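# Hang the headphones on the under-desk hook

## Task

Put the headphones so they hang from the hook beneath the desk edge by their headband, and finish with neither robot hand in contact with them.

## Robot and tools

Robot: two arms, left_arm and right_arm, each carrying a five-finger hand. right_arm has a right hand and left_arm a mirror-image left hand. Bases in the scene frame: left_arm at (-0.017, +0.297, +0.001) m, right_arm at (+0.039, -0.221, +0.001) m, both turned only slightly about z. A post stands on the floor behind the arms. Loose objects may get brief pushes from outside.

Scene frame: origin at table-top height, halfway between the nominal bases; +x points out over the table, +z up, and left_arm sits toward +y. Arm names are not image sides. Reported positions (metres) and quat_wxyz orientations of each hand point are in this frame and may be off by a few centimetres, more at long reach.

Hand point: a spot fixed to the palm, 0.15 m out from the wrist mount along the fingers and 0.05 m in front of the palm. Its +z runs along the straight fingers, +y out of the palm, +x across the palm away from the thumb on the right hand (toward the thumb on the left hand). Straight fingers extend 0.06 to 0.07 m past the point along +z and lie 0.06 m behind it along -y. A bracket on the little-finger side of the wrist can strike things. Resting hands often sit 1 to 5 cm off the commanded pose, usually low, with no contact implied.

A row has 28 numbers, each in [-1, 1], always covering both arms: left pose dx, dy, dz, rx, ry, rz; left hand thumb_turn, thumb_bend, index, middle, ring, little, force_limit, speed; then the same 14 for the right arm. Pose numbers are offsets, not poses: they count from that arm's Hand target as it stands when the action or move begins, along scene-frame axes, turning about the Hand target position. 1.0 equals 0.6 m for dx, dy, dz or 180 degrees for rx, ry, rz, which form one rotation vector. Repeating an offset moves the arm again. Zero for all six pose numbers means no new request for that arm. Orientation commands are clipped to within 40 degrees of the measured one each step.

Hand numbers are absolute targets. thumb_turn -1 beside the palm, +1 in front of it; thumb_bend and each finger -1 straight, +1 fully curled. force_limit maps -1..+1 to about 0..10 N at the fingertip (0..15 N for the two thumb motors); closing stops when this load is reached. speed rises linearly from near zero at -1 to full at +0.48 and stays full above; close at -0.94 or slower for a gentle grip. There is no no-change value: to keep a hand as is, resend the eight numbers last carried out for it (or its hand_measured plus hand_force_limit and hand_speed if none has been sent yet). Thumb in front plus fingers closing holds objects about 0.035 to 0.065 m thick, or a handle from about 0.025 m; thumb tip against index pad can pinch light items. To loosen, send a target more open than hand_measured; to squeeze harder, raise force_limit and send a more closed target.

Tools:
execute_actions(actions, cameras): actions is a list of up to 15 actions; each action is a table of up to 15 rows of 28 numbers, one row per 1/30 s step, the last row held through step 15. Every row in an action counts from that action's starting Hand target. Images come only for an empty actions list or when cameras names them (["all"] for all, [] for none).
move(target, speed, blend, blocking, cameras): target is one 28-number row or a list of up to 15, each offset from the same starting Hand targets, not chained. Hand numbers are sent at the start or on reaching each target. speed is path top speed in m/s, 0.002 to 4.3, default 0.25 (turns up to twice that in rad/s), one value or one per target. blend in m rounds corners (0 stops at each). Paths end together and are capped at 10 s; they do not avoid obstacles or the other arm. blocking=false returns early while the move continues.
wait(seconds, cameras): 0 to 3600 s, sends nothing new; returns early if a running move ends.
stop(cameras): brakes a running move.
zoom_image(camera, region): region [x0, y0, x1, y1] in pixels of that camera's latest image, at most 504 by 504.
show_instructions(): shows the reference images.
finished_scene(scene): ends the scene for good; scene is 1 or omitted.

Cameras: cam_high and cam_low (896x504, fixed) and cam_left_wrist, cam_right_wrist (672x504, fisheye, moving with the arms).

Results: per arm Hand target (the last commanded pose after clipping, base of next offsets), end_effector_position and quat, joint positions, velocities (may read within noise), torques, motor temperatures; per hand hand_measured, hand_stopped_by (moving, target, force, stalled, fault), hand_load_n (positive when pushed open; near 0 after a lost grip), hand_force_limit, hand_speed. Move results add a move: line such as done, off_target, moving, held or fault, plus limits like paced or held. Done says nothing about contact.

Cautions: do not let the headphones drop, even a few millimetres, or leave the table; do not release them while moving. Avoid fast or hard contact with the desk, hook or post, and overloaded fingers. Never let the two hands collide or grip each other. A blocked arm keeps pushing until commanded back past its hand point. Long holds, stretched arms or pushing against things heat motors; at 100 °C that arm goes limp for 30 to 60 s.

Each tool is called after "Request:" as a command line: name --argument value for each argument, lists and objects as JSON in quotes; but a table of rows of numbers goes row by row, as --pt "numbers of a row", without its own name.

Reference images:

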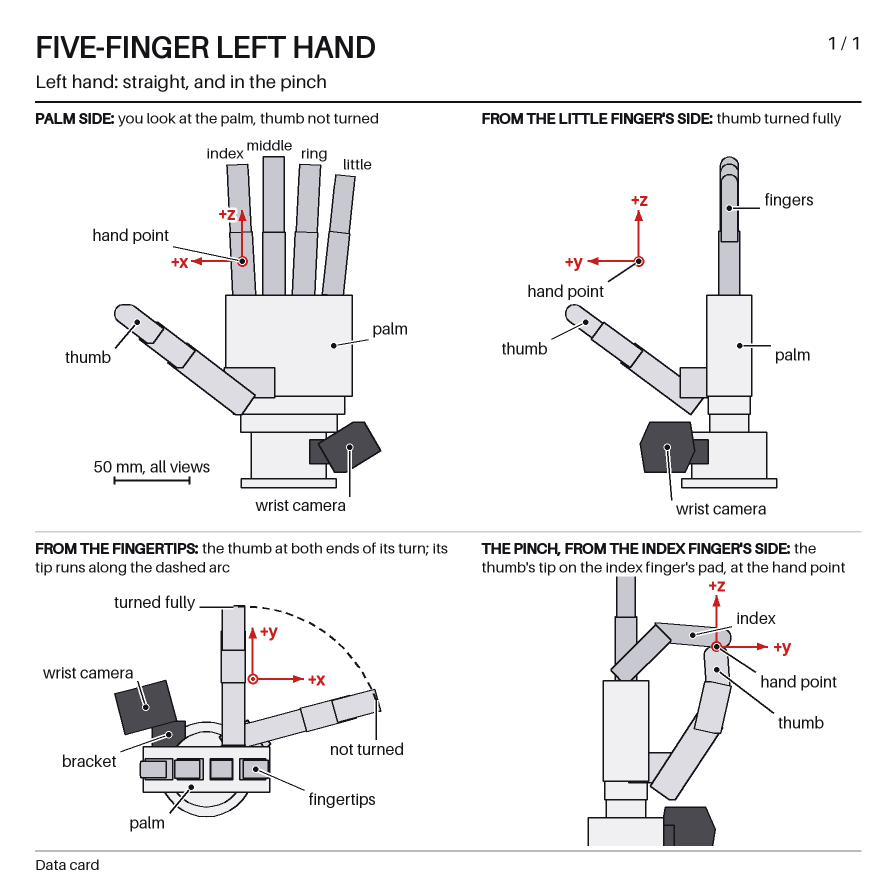

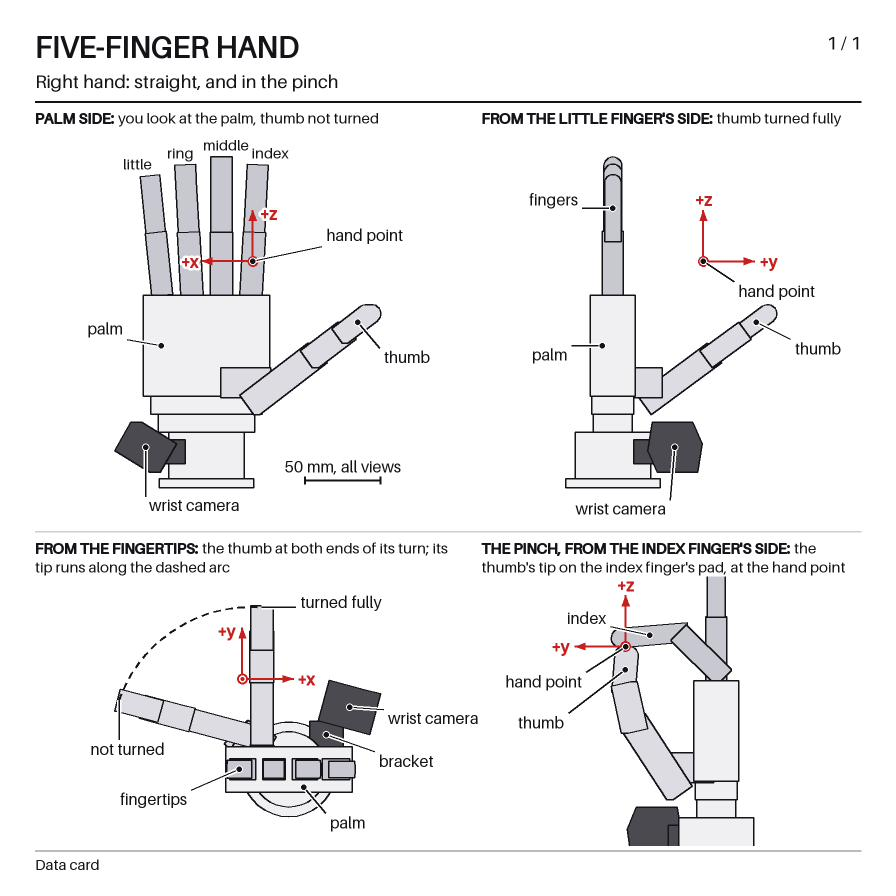

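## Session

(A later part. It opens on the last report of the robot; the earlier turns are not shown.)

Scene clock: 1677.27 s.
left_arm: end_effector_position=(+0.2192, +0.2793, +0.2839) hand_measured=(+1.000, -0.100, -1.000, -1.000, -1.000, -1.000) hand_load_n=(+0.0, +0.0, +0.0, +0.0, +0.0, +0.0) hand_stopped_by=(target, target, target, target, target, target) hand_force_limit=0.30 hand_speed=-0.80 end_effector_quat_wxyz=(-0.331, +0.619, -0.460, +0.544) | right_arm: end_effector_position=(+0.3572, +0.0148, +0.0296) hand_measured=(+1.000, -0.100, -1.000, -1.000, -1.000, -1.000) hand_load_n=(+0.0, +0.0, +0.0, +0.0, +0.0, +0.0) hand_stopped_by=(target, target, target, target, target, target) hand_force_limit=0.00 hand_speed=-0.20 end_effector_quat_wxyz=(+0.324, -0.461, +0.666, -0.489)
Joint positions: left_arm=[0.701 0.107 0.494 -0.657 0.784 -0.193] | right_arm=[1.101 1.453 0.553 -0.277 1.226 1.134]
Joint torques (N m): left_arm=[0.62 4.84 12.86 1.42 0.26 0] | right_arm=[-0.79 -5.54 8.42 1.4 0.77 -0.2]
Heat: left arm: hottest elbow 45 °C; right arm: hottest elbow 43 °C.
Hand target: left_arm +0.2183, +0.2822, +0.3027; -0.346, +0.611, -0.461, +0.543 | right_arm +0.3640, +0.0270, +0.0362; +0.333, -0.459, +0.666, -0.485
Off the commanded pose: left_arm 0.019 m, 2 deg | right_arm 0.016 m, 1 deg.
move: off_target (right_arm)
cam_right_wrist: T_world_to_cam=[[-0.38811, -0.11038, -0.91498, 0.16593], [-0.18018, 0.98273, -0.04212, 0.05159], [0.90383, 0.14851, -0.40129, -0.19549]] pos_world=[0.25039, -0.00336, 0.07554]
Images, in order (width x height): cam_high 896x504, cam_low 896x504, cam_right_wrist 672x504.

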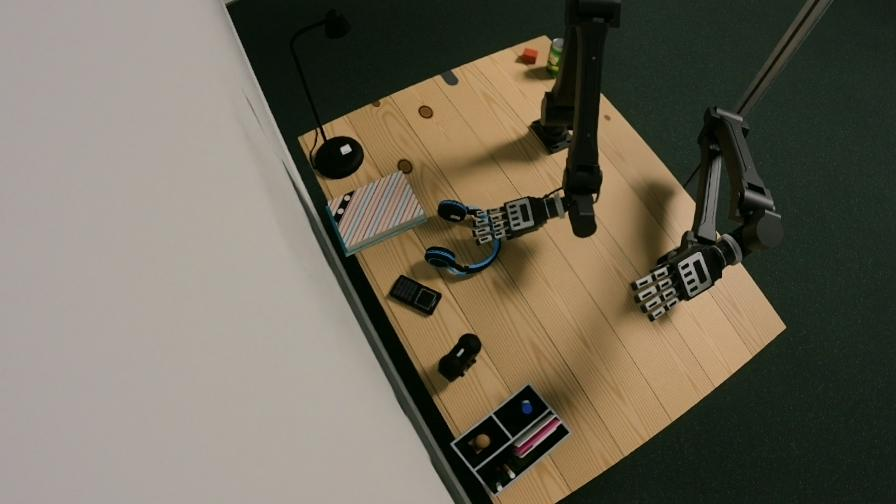

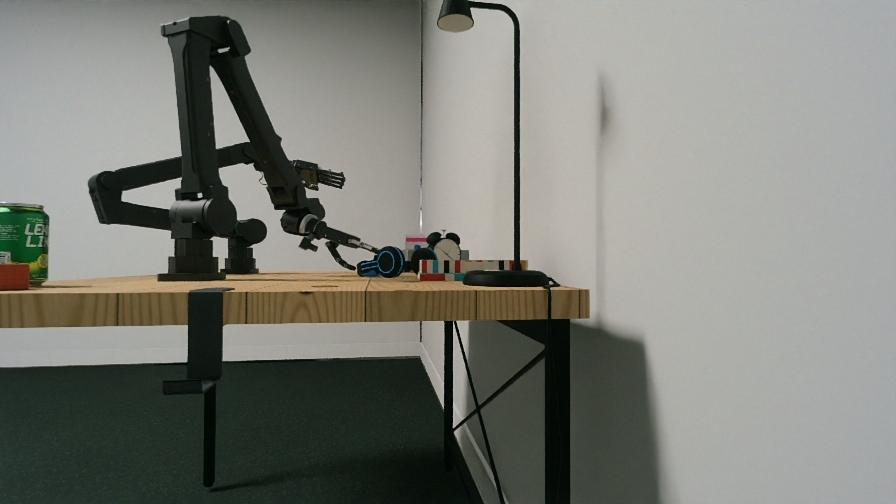

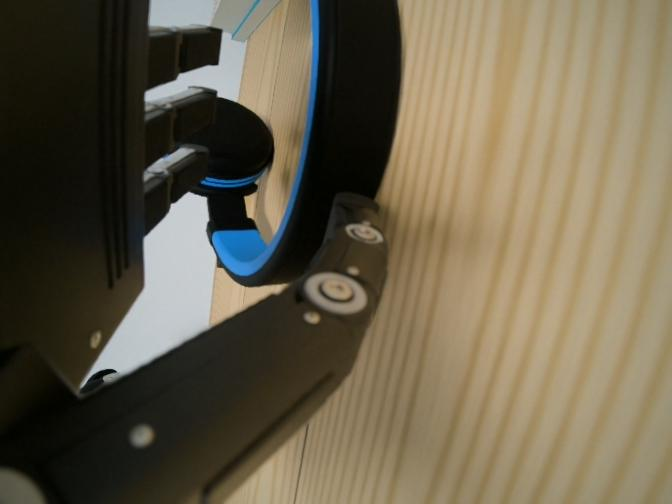

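Request:
move --target '[0,0,0,0,0,0,1,-0.1,-1,-1,-1,-1,0.3,-0.8,0.033,-0.0132,-0.008,0,0,0,1,-0.1,-1,-1,-1,-1,0,-0.2]' --speed 0.05 --cameras '["cam_right_wrist","cam_low"]'

Request:
zoom_image --camera "cam_right_wrist" --region '[250, 0, 600, 340]'

Request:
zoom_image --camera "cam_low" --region '[280, 200, 430, 300]'

Scene clock: 1701.30 s.
left_arm: end_effector_position=(+0.2192, +0.2793, +0.2839) hand_measured=(+1.000, -0.100, -1.000, -1.000, -1.000, -1.000) hand_load_n=(+0.0, +0.0, -0.5, +0.0, +0.0, +0.0) hand_stopped_by=(target, target, target, target, target, target) hand_force_limit=0.30 hand_speed=-0.80 end_effector_quat_wxyz=(-0.331, +0.619, -0.460, +0.544) | right_arm: end_effector_position=(+0.3788, +0.0225, +0.0325) hand_measured=(+1.000, -0.100, -1.000, -1.000, -1.000, -1.000) hand_load_n=(+0.0, +0.5, +0.0, +0.0, +0.0, +0.0) hand_stopped_by=(target, target, target, target, target, target) hand_force_limit=0.00 hand_speed=-0.20 end_effector_quat_wxyz=(+0.336, -0.461, +0.665, -0.482)
Joint positions: left_arm=[0.701 0.107 0.494 -0.657 0.784 -0.193] | right_arm=[1.051 1.468 0.553 -0.088 1.193 0.972]
Joint torques (N m): left_arm=[0.56 4.78 12.86 1.39 0.26 -0.01] | right_arm=[-2.02 -6.24 6.34 1.74 0.76 -0.17]
Heat: left arm: hottest elbow 45 °C; right arm: hottest elbow 42 °C.
Hand target: left_arm +0.2183, +0.2822, +0.3027; -0.346, +0.611, -0.461, +0.543 | right_arm +0.3838, +0.0190, +0.0314; +0.332, -0.459, +0.666, -0.485
Off the commanded pose: left_arm 0.019 m, 2 deg | right_arm 0.006 m, 1 deg.
move: done
cam_right_wrist: T_world_to_cam=[[-0.37805, -0.09821, -0.92056, 0.17393], [-0.19588, 0.98033, -0.02414, 0.05348], [0.90482, 0.1712, -0.38985, -0.21624]] pos_world=[0.27189, 0.00168, 0.0771]
Images, in order (width x height): cam_low 896x504, cam_right_wrist 672x504.

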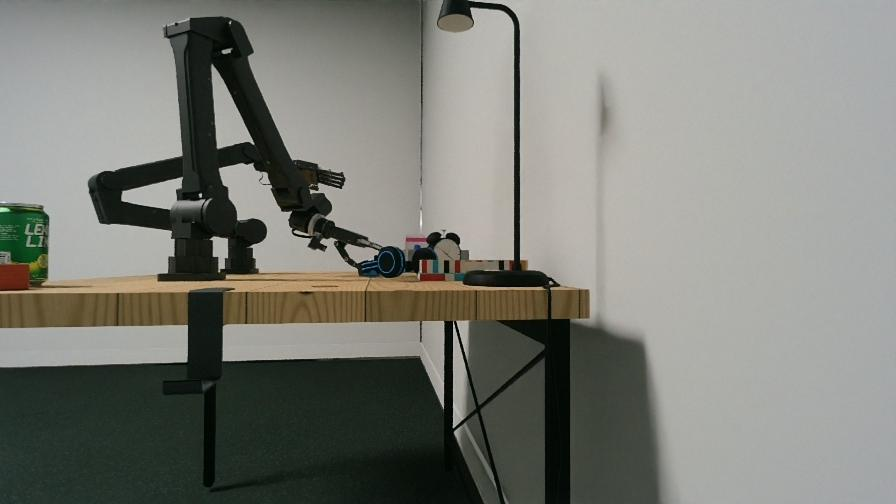

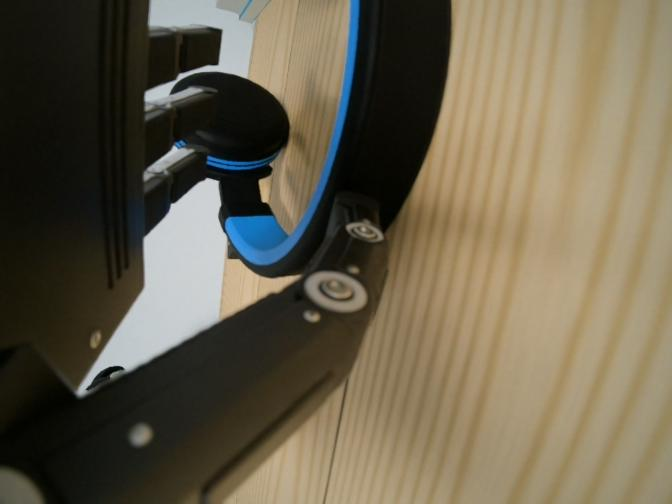

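Scaled by 1.440 from the camera's image (finer frame: 960x720).

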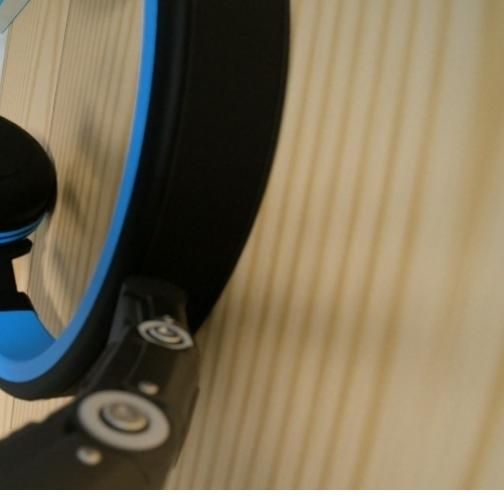

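Scaled by 3.360 from the camera's image (finer frame: 1280x720).

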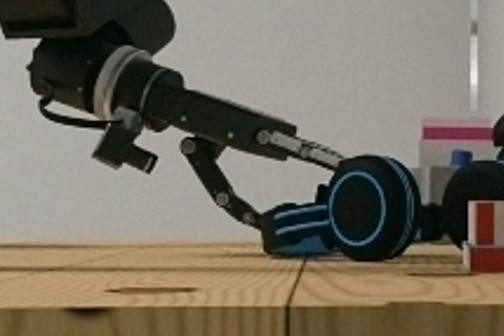

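Request:
move --target '[0,0,0,0,0,0,1,-0.1,-1,-1,-1,-1,0.3,-0.8,0.01,-0.0262,-0.015,0,0,0,1,-0.1,-1,-1,-1,-1,0,-0.2]' --speed 0.05 --cameras '["cam_right_wrist","cam_low"]'

Request:
zoom_image --camera "cam_right_wrist" --region '[250, 0, 600, 340]'

Request:
zoom_image --camera "cam_low" --region '[280, 200, 430, 300]'

Scene clock: 1720.53 s.
left_arm: end_effector_position=(+0.2192, +0.2793, +0.2839) hand_measured=(+1.000, -0.100, -1.000, -1.000, -1.000, -1.000) hand_load_n=(+0.0, +0.0, -0.5, +0.0, +0.0, +0.0) hand_stopped_by=(target, target, target, target, target, target) hand_force_limit=0.30 hand_speed=-0.80 end_effector_quat_wxyz=(-0.331, +0.619, -0.460, +0.544) | right_arm: end_effector_position=(+0.3868, +0.0132, +0.0277) hand_measured=(+1.000, -0.100, -1.000, -1.000, -1.000, -1.000) hand_load_n=(+0.5, +0.5, +0.0, +0.0, +0.0, +0.0) hand_stopped_by=(target, target, target, target, target, target) hand_force_limit=0.00 hand_speed=-0.20 end_effector_quat_wxyz=(+0.342, -0.459, +0.667, -0.478)
Joint positions: left_arm=[0.701 0.107 0.494 -0.657 0.784 -0.193] | right_arm=[1.012 1.471 0.514 0.052 1.167 0.883]
Joint torques (N m): left_arm=[0.62 4.78 12.86 1.42 0.26 -0.01] | right_arm=[-2.9 -5.3 5.26 1.88 0.65 -0.22]
Heat: left arm: hottest elbow 45 °C; right arm: hottest elbow 41 °C.
Hand target: left_arm +0.2183, +0.2822, +0.3027; -0.346, +0.611, -0.461, +0.543 | right_arm +0.3899, +0.0034, +0.0226; +0.333, -0.459, +0.666, -0.485
Off the commanded pose: left_arm 0.019 m, 2 deg | right_arm 0.012 m, 1 deg.
move: off_target (right_arm)
cam_right_wrist: T_world_to_cam=[[-0.37096, -0.08713, -0.92455, 0.1688], [-0.19975, 0.97977, -0.01218, 0.06521], [0.90691, 0.18016, -0.38086, -0.22498]] pos_world=[0.27968, -0.00865, 0.07117]
Images, in order (width x height): cam_low 896x504, cam_right_wrist 672x504.

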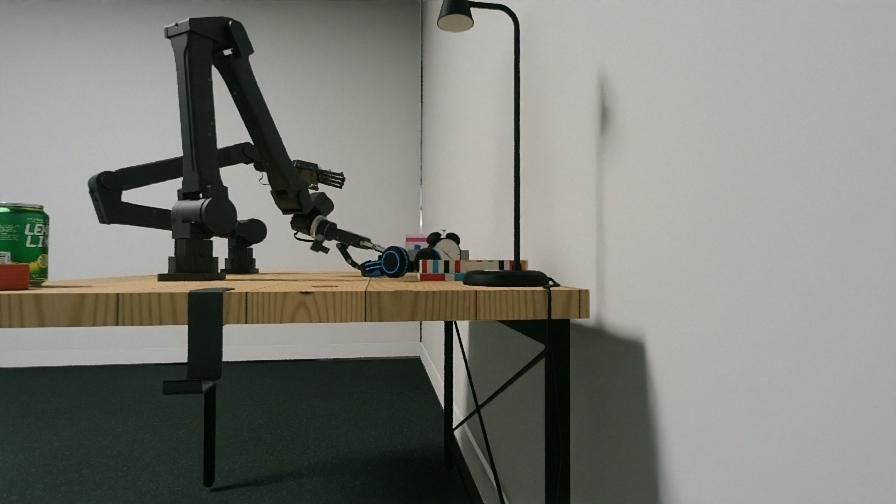

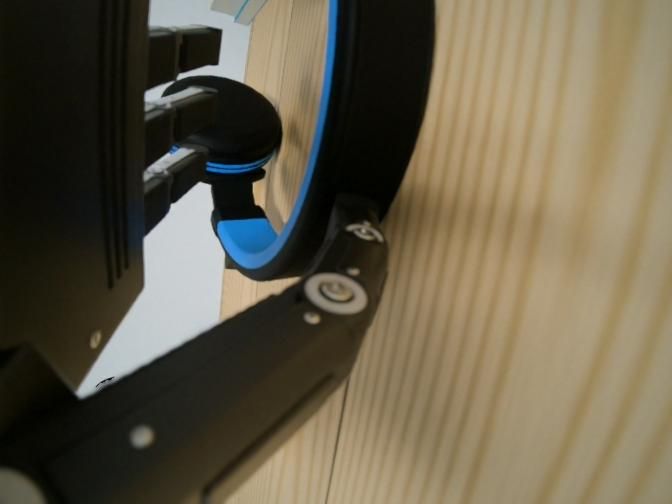

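Scaled by 1.440 from the camera's image (finer frame: 960x720).

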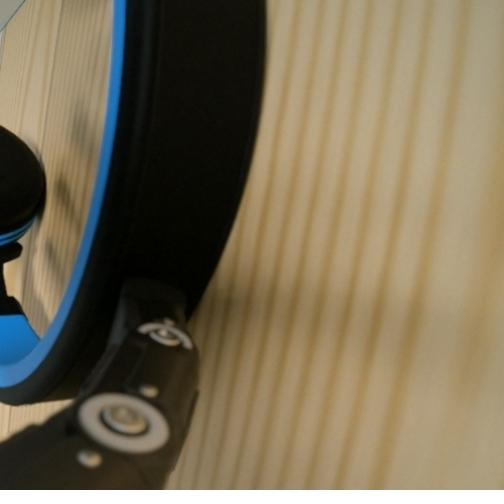

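Scaled by 3.360 from the camera's image (finer frame: 1280x720).

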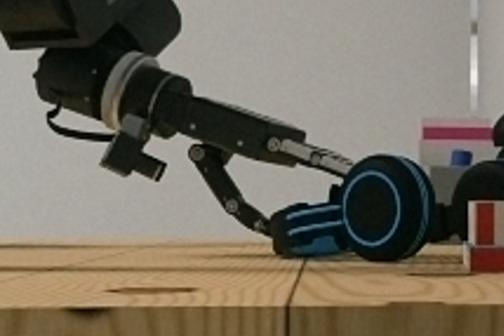

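Request:
move --target '[0,0,0,0,0,0,1,-0.1,-1,-1,-1,-1,0.3,-0.8,0,0,0,0,0,0,1,-0.1,0.35,0.35,0.3,-1,-0.4,-0.8]' --cameras '["cam_right_wrist","cam_low","cam_high"]'

Request:
zoom_image --camera "cam_high" --region '[400, 160, 560, 310]'

Request:
zoom_image --camera "cam_low" --region '[280, 200, 430, 300]'

Scene clock: 1738.47 s.
left_arm: end_effector_position=(+0.2192, +0.2793, +0.2839) hand_measured=(+1.000, -0.100, -1.000, -1.000, -1.000, -1.000) hand_load_n=(+0.0, +0.0, +0.0, +0.0, +0.0, -0.5) hand_stopped_by=(target, target, target, target, target, target) hand_force_limit=0.30 hand_speed=-0.80 end_effector_quat_wxyz=(-0.331, +0.619, -0.460, +0.544) | right_arm: end_effector_position=(+0.3884, +0.0117, +0.0283) hand_measured=(+1.000, -0.100, -0.096, +0.034, +0.052, -1.000) hand_load_n=(+1.0, +2.5, +0.5, +3.5, +3.5, +0.0) hand_stopped_by=(target, target, force, force, force, target) hand_force_limit=-0.40 hand_speed=-0.80 end_effector_quat_wxyz=(+0.342, -0.456, +0.667, -0.479)
Joint positions: left_arm=[0.701 0.107 0.494 -0.657 0.784 -0.193] | right_arm=[1.008 1.472 0.514 0.057 1.169 0.879]
Joint torques (N m): left_arm=[0.62 4.78 12.88 1.42 0.26 0] | right_arm=[-2.78 -4.95 5.12 1.84 0.62 -0.23]
Heat: left arm: hottest elbow 45 °C; right arm: hottest elbow 40 °C.
Hand target: left_arm +0.2183, +0.2822, +0.3027; -0.346, +0.611, -0.461, +0.543 | right_arm +0.3899, +0.0035, +0.0226; +0.333, -0.459, +0.666, -0.485
Off the commanded pose: left_arm 0.019 m, 2 deg | right_arm 0.010 m, 1 deg.
move: done
cam_right_wrist: T_world_to_cam=[[-0.36893, -0.08588, -0.92548, 0.16898], [-0.19526, 0.98066, -0.01316, 0.06516], [0.90871, 0.17586, -0.37857, -0.22659]] pos_world=[0.28097, -0.00954, 0.07146]
Images, in order (width x height): cam_high 896x504, cam_low 896x504, cam_right_wrist 672x504.

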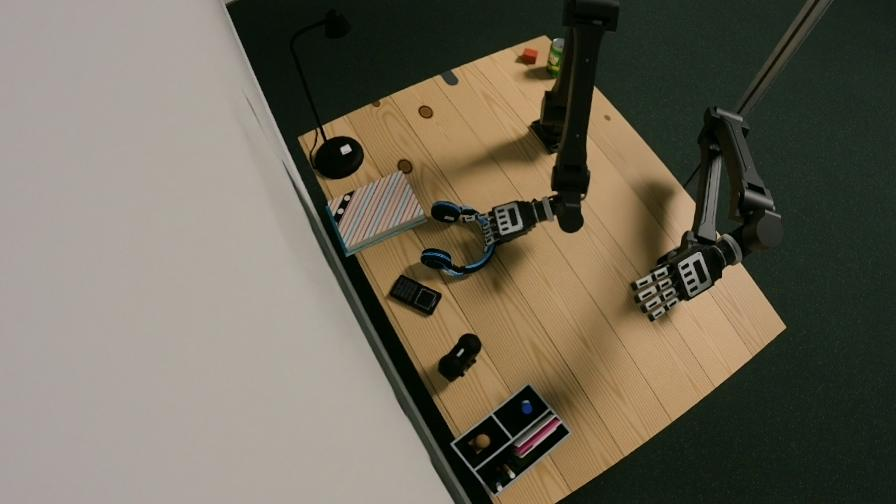

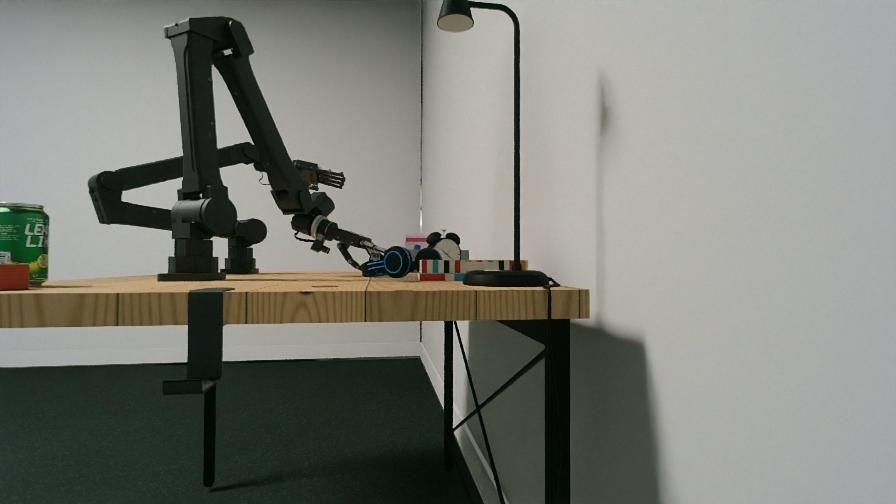

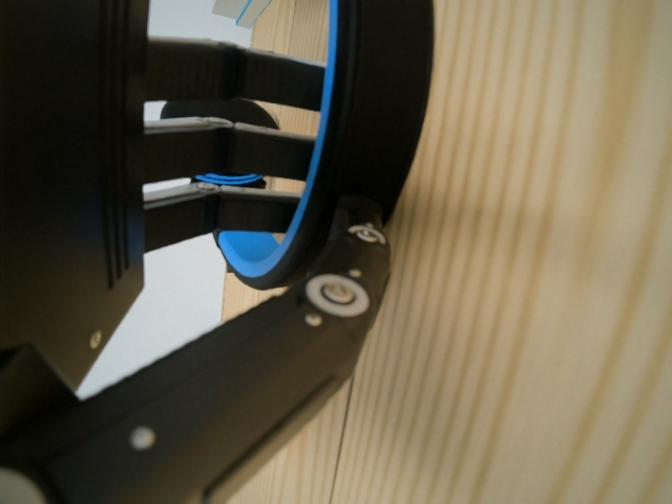

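Scaled by 3.150 from the camera's image (finer frame: 1280x720).

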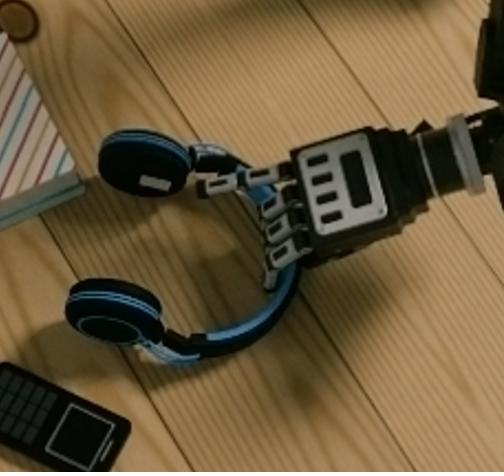

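Scaled by 3.360 from the camera's image (finer frame: 1280x720).

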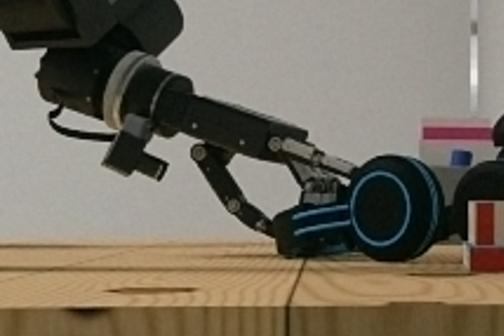

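Request:
move --target '[0,0,0,0,0,0,1,-0.1,-1,-1,-1,-1,0.3,-0.8,0,0,0,0,0,0,1,-0.1,-0.4,-0.4,-0.4,-1,-0.4,-0.9]' --cameras '[]'

Request:
move --pt "0 0 0 0 0 0 1 -0.1 -1 -1 -1 -1 0.3 -0.8 0 0 0 0 0 0 1 -0.1 -1 -1 -1 -1 -0.4 -0.6" --pt "0 0 0 0 0 0 1 -0.1 -1 -1 -1 -1 0.3 -0.8 -0.0233 0.007 0.0123 0 0 0 1 -0.1 -1 -1 -1 -1 -0.4 -0.6" --pt "0 0 0 0 0 0 1 -0.1 -1 -1 -1 -1 0.3 -0.8 -0.0433 -0.0375 0.0123 -0.0152 -0.0418 0 1 -0.1 -1 -1 -1 -1 -0.4 -0.6" --speed 0.06 --cameras '["cam_right_wrist","cam_low","cam_high"]'

Request:
zoom_image --camera "cam_high" --region '[400, 160, 560, 310]'

Request:
zoom_image --camera "cam_low" --region '[280, 200, 430, 300]'

Scene clock: 1827.43 s.
left_arm: end_effector_position=(+0.2192, +0.2793, +0.2839) hand_measured=(+1.000, -0.100, -1.000, -1.000, -1.000, -1.000) hand_load_n=(+0.0, +0.0, +0.0, +0.0, +0.0, +0.0) hand_stopped_by=(target, target, target, target, target, target) hand_force_limit=0.30 hand_speed=-0.80 end_effector_quat_wxyz=(-0.331, +0.619, -0.460, +0.544) | right_arm: end_effector_position=(+0.3881, +0.0121, +0.0277) hand_measured=(+1.000, -0.100, -0.400, -0.400, -0.400, -1.000) hand_load_n=(+0.0, +0.5, +0.0, +0.0, +0.0, +0.0) hand_stopped_by=(target, target, target, target, target, target) hand_force_limit=-0.40 hand_speed=-0.90 end_effector_quat_wxyz=(+0.342, -0.458, +0.667, -0.479)
Joint positions: left_arm=[0.701 0.107 0.494 -0.657 0.784 -0.193] | right_arm=[1.008 1.473 0.514 0.057 1.166 0.879]
Joint torques (N m): left_arm=[0.62 4.72 12.86 1.42 0.26 -0.01] | right_arm=[-2.02 -5.83 5.3 1.83 0.77 -0.22]
Heat: left arm: hottest elbow 46 °C; right arm: hottest elbow 38 °C.
Hand target: left_arm +0.2183, +0.2822, +0.3027; -0.346, +0.611, -0.461, +0.543 | right_arm +0.3899, +0.0035, +0.0226; +0.333, -0.459, +0.666, -0.485
Off the commanded pose: left_arm 0.019 m, 2 deg | right_arm 0.010 m, 1 deg.
move: done

Scene clock: 1830.90 s.
left_arm: end_effector_position=(+0.2192, +0.2793, +0.2839) hand_measured=(+1.000, -0.100, -1.000, -1.000, -1.000, -1.000) hand_load_n=(+0.0, +0.0, +0.0, -0.5, +0.0, +0.0) hand_stopped_by=(target, target, target, target, target, target) hand_force_limit=0.30 hand_speed=-0.80 end_effector_quat_wxyz=(-0.331, +0.619, -0.460, +0.544) | right_arm: end_effector_position=(+0.3687, -0.0215, +0.0331) hand_measured=(+1.000, -0.100, -1.000, -1.000, -1.000, -1.000) hand_load_n=(+0.0, +0.0, +0.0, +0.0, +0.0, +0.0) hand_stopped_by=(target, target, target, target, target, target) hand_force_limit=-0.40 hand_speed=-0.60 end_effector_quat_wxyz=(+0.364, -0.424, +0.639, -0.529)
Joint positions: left_arm=[0.701 0.107 0.494 -0.657 0.784 -0.193] | right_arm=[1.055 1.464 0.384 0.293 1.32 0.788]
Joint torques (N m): left_arm=[0.67 4.78 12.86 1.42 0.26 0] | right_arm=[0.38 -5.25 4.48 1.85 0.76 -0.31]
Heat: left arm: hottest elbow 46 °C; right arm: hottest elbow 38 °C.
Hand target: left_arm +0.2183, +0.2822, +0.3027; -0.346, +0.611, -0.461, +0.543 | right_arm +0.3639, -0.0191, +0.0299; +0.365, -0.434, +0.631, -0.530
Off the commanded pose: left_arm 0.019 m, 2 deg | right_arm 0.006 m, 1 deg.
move: done
cam_right_wrist: T_world_to_cam=[[-0.25423, -0.12374, -0.9592, 0.12126], [-0.15811, 0.98376, -0.08501, 0.08277], [0.95413, 0.13005, -0.26966, -0.22238]] pos_world=[0.25609, -0.0375, 0.06338]
Images, in order (width x height): cam_high 896x504, cam_low 896x504, cam_right_wrist 672x504.

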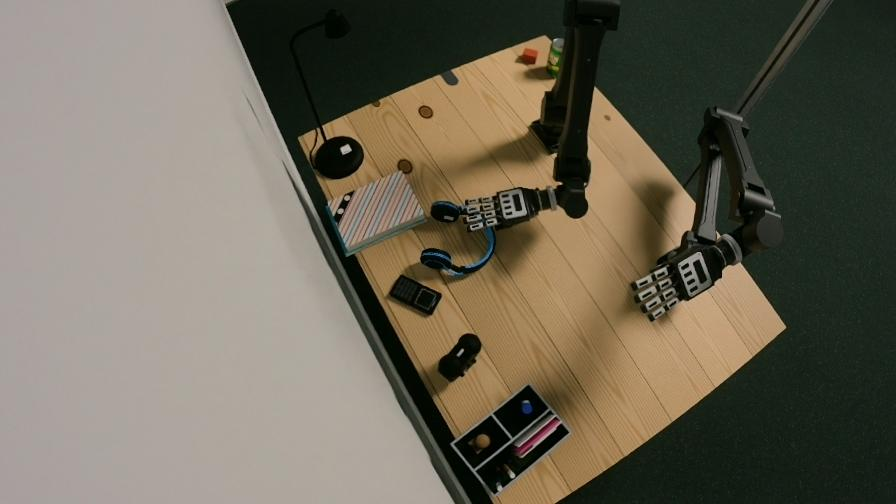

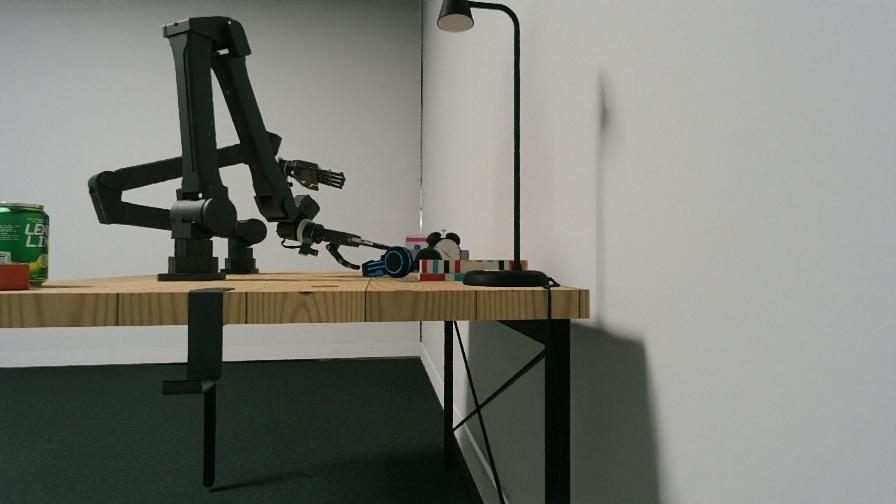

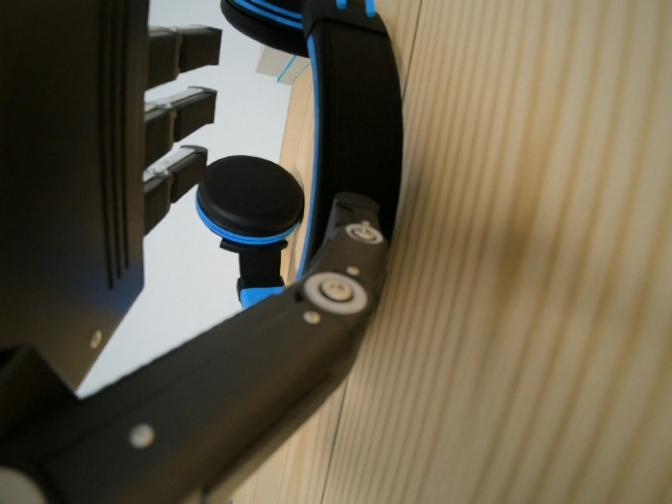

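Scaled by 3.150 from the camera's image (finer frame: 1280x720).

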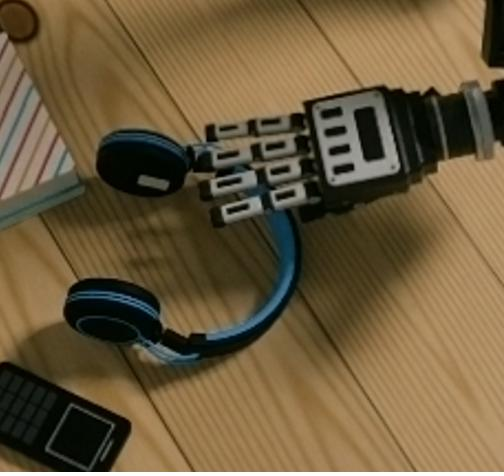

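Scaled by 3.360 from the camera's image (finer frame: 1280x720).

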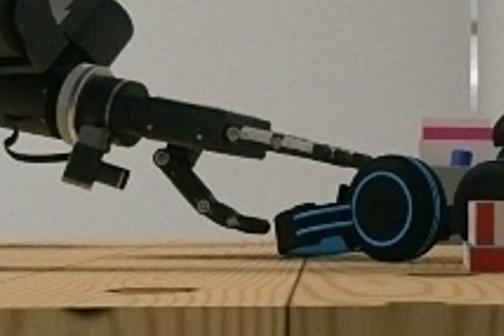

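Request:
move --target '[0,0,0,0,0,0,1,-0.1,-1,-1,-1,-1,0.3,-0.8,0.0193,0.0168,-0.009,0,0,0,1,-0.1,-1,-1,-1,-1,-0.4,-0.6]' --speed 0.04 --cameras '["cam_right_wrist","cam_low","cam_high"]'

Request:
zoom_image --camera "cam_high" --region '[400, 160, 560, 310]'

Request:
zoom_image --camera "cam_low" --region '[280, 200, 430, 300]'

Scene clock: 1887.60 s.
left_arm: end_effector_position=(+0.2192, +0.2793, +0.2839) hand_measured=(+1.000, -0.100, -1.000, -1.000, -1.000, -1.000) hand_load_n=(+0.0, +0.0, +0.0, +0.0, +0.0, +0.0) hand_stopped_by=(target, target, target, target, target, target) hand_force_limit=0.30 hand_speed=-0.80 end_effector_quat_wxyz=(-0.331, +0.619, -0.460, +0.544) | right_arm: end_effector_position=(+0.3698, -0.0185, +0.0204) hand_measured=(+1.000, -0.100, -1.000, -1.000, -1.000, -1.000) hand_load_n=(+0.0, +0.0, +0.0, +0.0, +0.0, +0.0) hand_stopped_by=(target, target, target, target, target, target) hand_force_limit=-0.40 hand_speed=-0.60 end_effector_quat_wxyz=(+0.358, -0.436, +0.632, -0.532)
Joint positions: left_arm=[0.701 0.107 0.494 -0.657 0.784 -0.193] | right_arm=[1.055 1.523 0.384 0.369 1.312 0.742]
Joint torques (N m): left_arm=[0.56 4.78 12.88 1.42 0.26 -0.01] | right_arm=[-0.73 -4.6 6.53 1.91 0.66 -0.31]
Heat: left arm: hottest elbow 46 °C; right arm: hottest elbow 38 °C.
Hand target: left_arm +0.2183, +0.2822, +0.3027; -0.346, +0.611, -0.461, +0.543 | right_arm +0.3755, -0.0090, +0.0245; +0.365, -0.434, +0.631, -0.530
Off the commanded pose: left_arm 0.019 m, 2 deg | right_arm 0.012 m, 1 deg.
move: off_target (right_arm)
cam_right_wrist: T_world_to_cam=[[-0.26422, -0.15095, -0.95257, 0.11284], [-0.17281, 0.9791, -0.10722, 0.08476], [0.94885, 0.13629, -0.28479, -0.22486]] pos_world=[0.25782, -0.03531, 0.05254]
Images, in order (width x height): cam_high 896x504, cam_low 896x504, cam_right_wrist 672x504.

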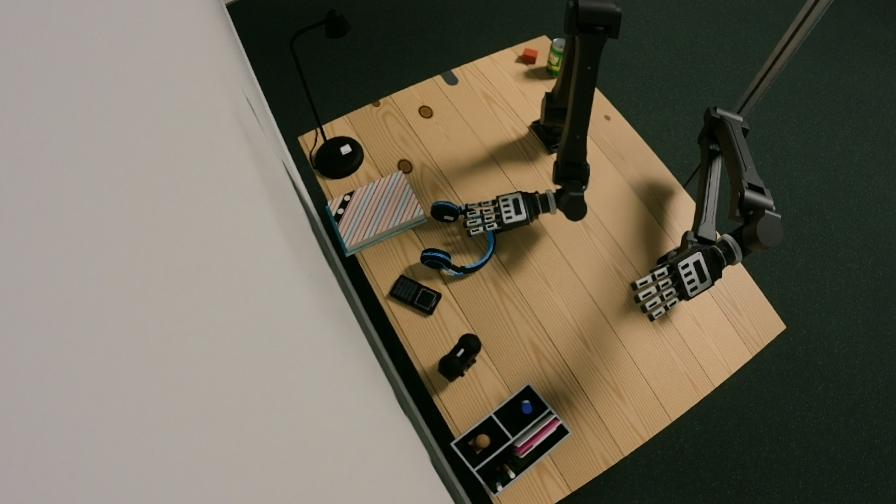

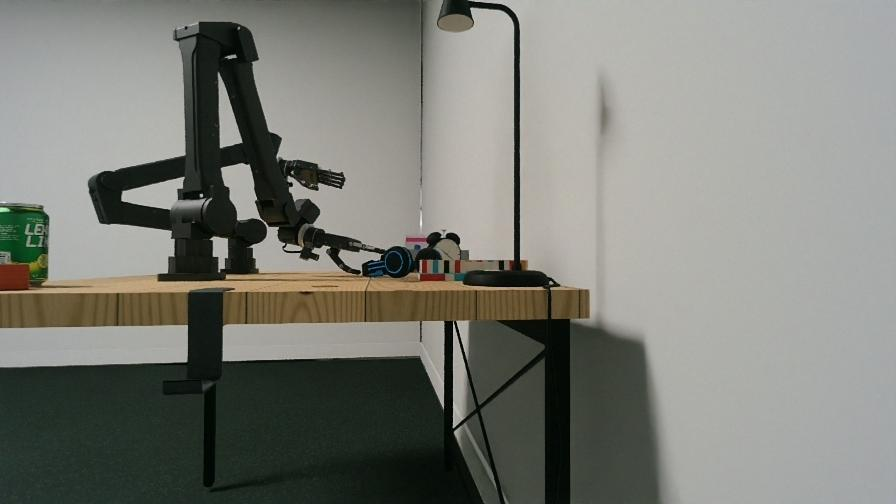

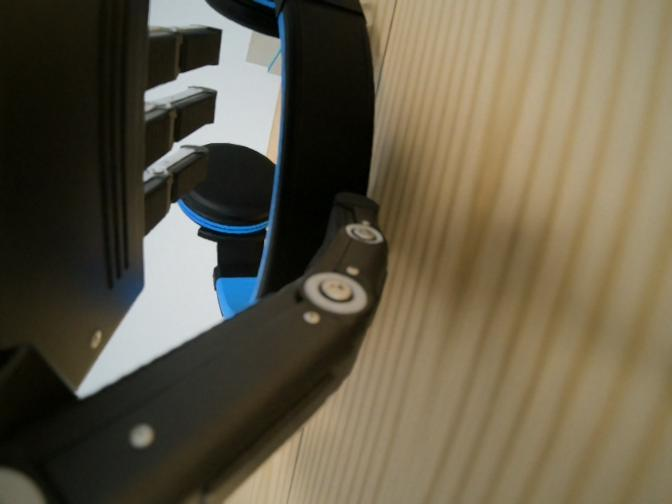

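Scaled by 3.150 from the camera's image (finer frame: 1280x720).

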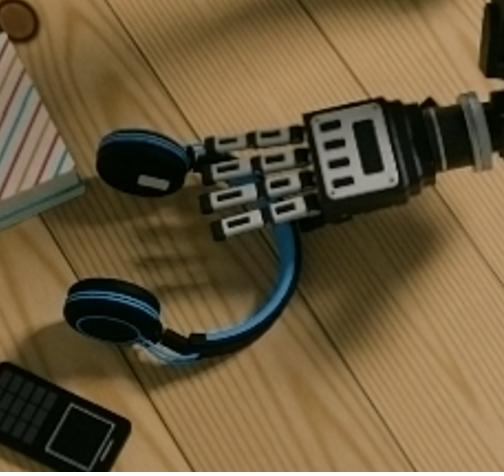

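Scaled by 3.360 from the camera's image (finer frame: 1280x720).

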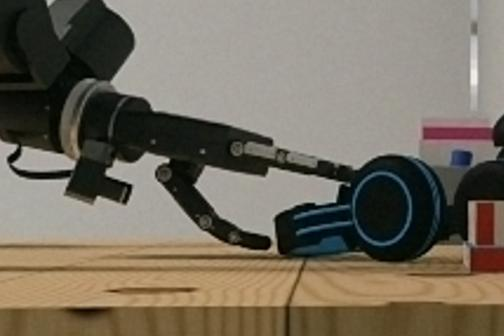

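Request:
move --target '[0,0,0,0,0,0,1,-0.1,-1,-1,-1,-1,0.3,-0.8,0.006,0.012,0.0105,0,0,0,1,-0.1,-1,-1,-1,-1,-0.4,-0.6]' --speed 0.04 --cameras '["cam_right_wrist","cam_low","cam_high"]'

Request:
zoom_image --camera "cam_high" --region '[400, 160, 560, 310]'

Request:
zoom_image --camera "cam_low" --region '[280, 200, 430, 300]'

Scene clock: 1905.00 s.
left_arm: end_effector_position=(+0.2192, +0.2793, +0.2839) hand_measured=(+1.000, -0.100, -1.000, -1.000, -1.000, -1.000) hand_load_n=(+0.0, +0.0, +0.0, +0.0, +0.0, +0.0) hand_stopped_by=(target, target, target, target, target, target) hand_force_limit=0.30 hand_speed=-0.80 end_effector_quat_wxyz=(-0.331, +0.619, -0.460, +0.544) | right_arm: end_effector_position=(+0.3719, -0.0152, +0.0224) hand_measured=(+1.000, -0.100, -1.000, -1.000, -1.000, -1.000) hand_load_n=(+0.0, +0.0, +0.0, +0.0, +0.0, +0.0) hand_stopped_by=(target, target, target, target, target, target) hand_force_limit=-0.40 hand_speed=-0.60 end_effector_quat_wxyz=(+0.359, -0.435, +0.632, -0.532)
Joint positions: left_arm=[0.701 0.107 0.494 -0.657 0.784 -0.193] | right_arm=[1.055 1.523 0.395 0.361 1.312 0.74]
Joint torques (N m): left_arm=[0.62 4.84 12.86 1.42 0.27 -0.01] | right_arm=[0.09 -5.3 7.58 0.99 0.69 -0.18]
Heat: left arm: hottest elbow 46 °C; right arm: hottest elbow 38 °C.
Hand target: left_arm +0.2183, +0.2822, +0.3027; -0.346, +0.611, -0.461, +0.543 | right_arm +0.3791, -0.0018, +0.0308; +0.365, -0.434, +0.631, -0.530
Off the commanded pose: left_arm 0.019 m, 2 deg | right_arm 0.017 m, 1 deg.
move: off_target (right_arm)
cam_right_wrist: T_world_to_cam=[[-0.26314, -0.14987, -0.95305, 0.11546], [-0.17294, 0.97919, -0.10623, 0.08217], [0.94913, 0.13687, -0.28358, -0.22686]] pos_world=[0.25992, -0.03211, 0.05444]
Images, in order (width x height): cam_high 896x504, cam_low 896x504, cam_right_wrist 672x504.

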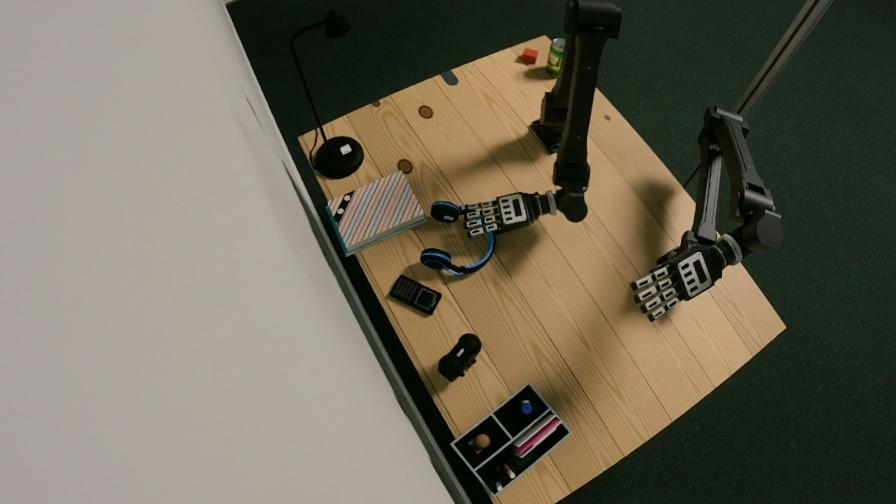

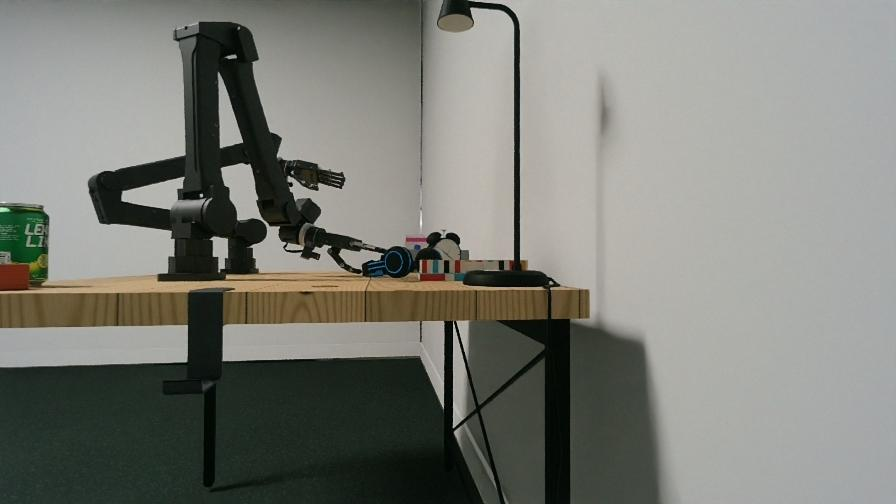

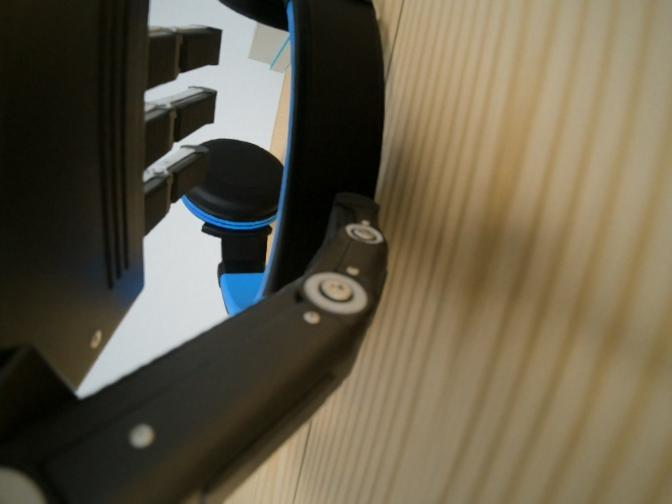

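Scaled by 3.150 from the camera's image (finer frame: 1280x720).

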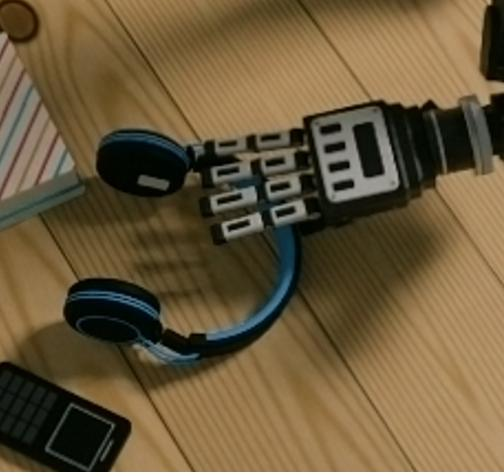

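Scaled by 3.360 from the camera's image (finer frame: 1280x720).

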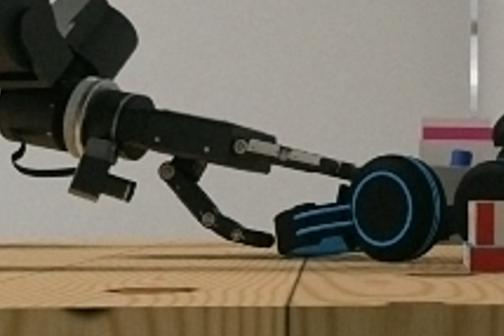

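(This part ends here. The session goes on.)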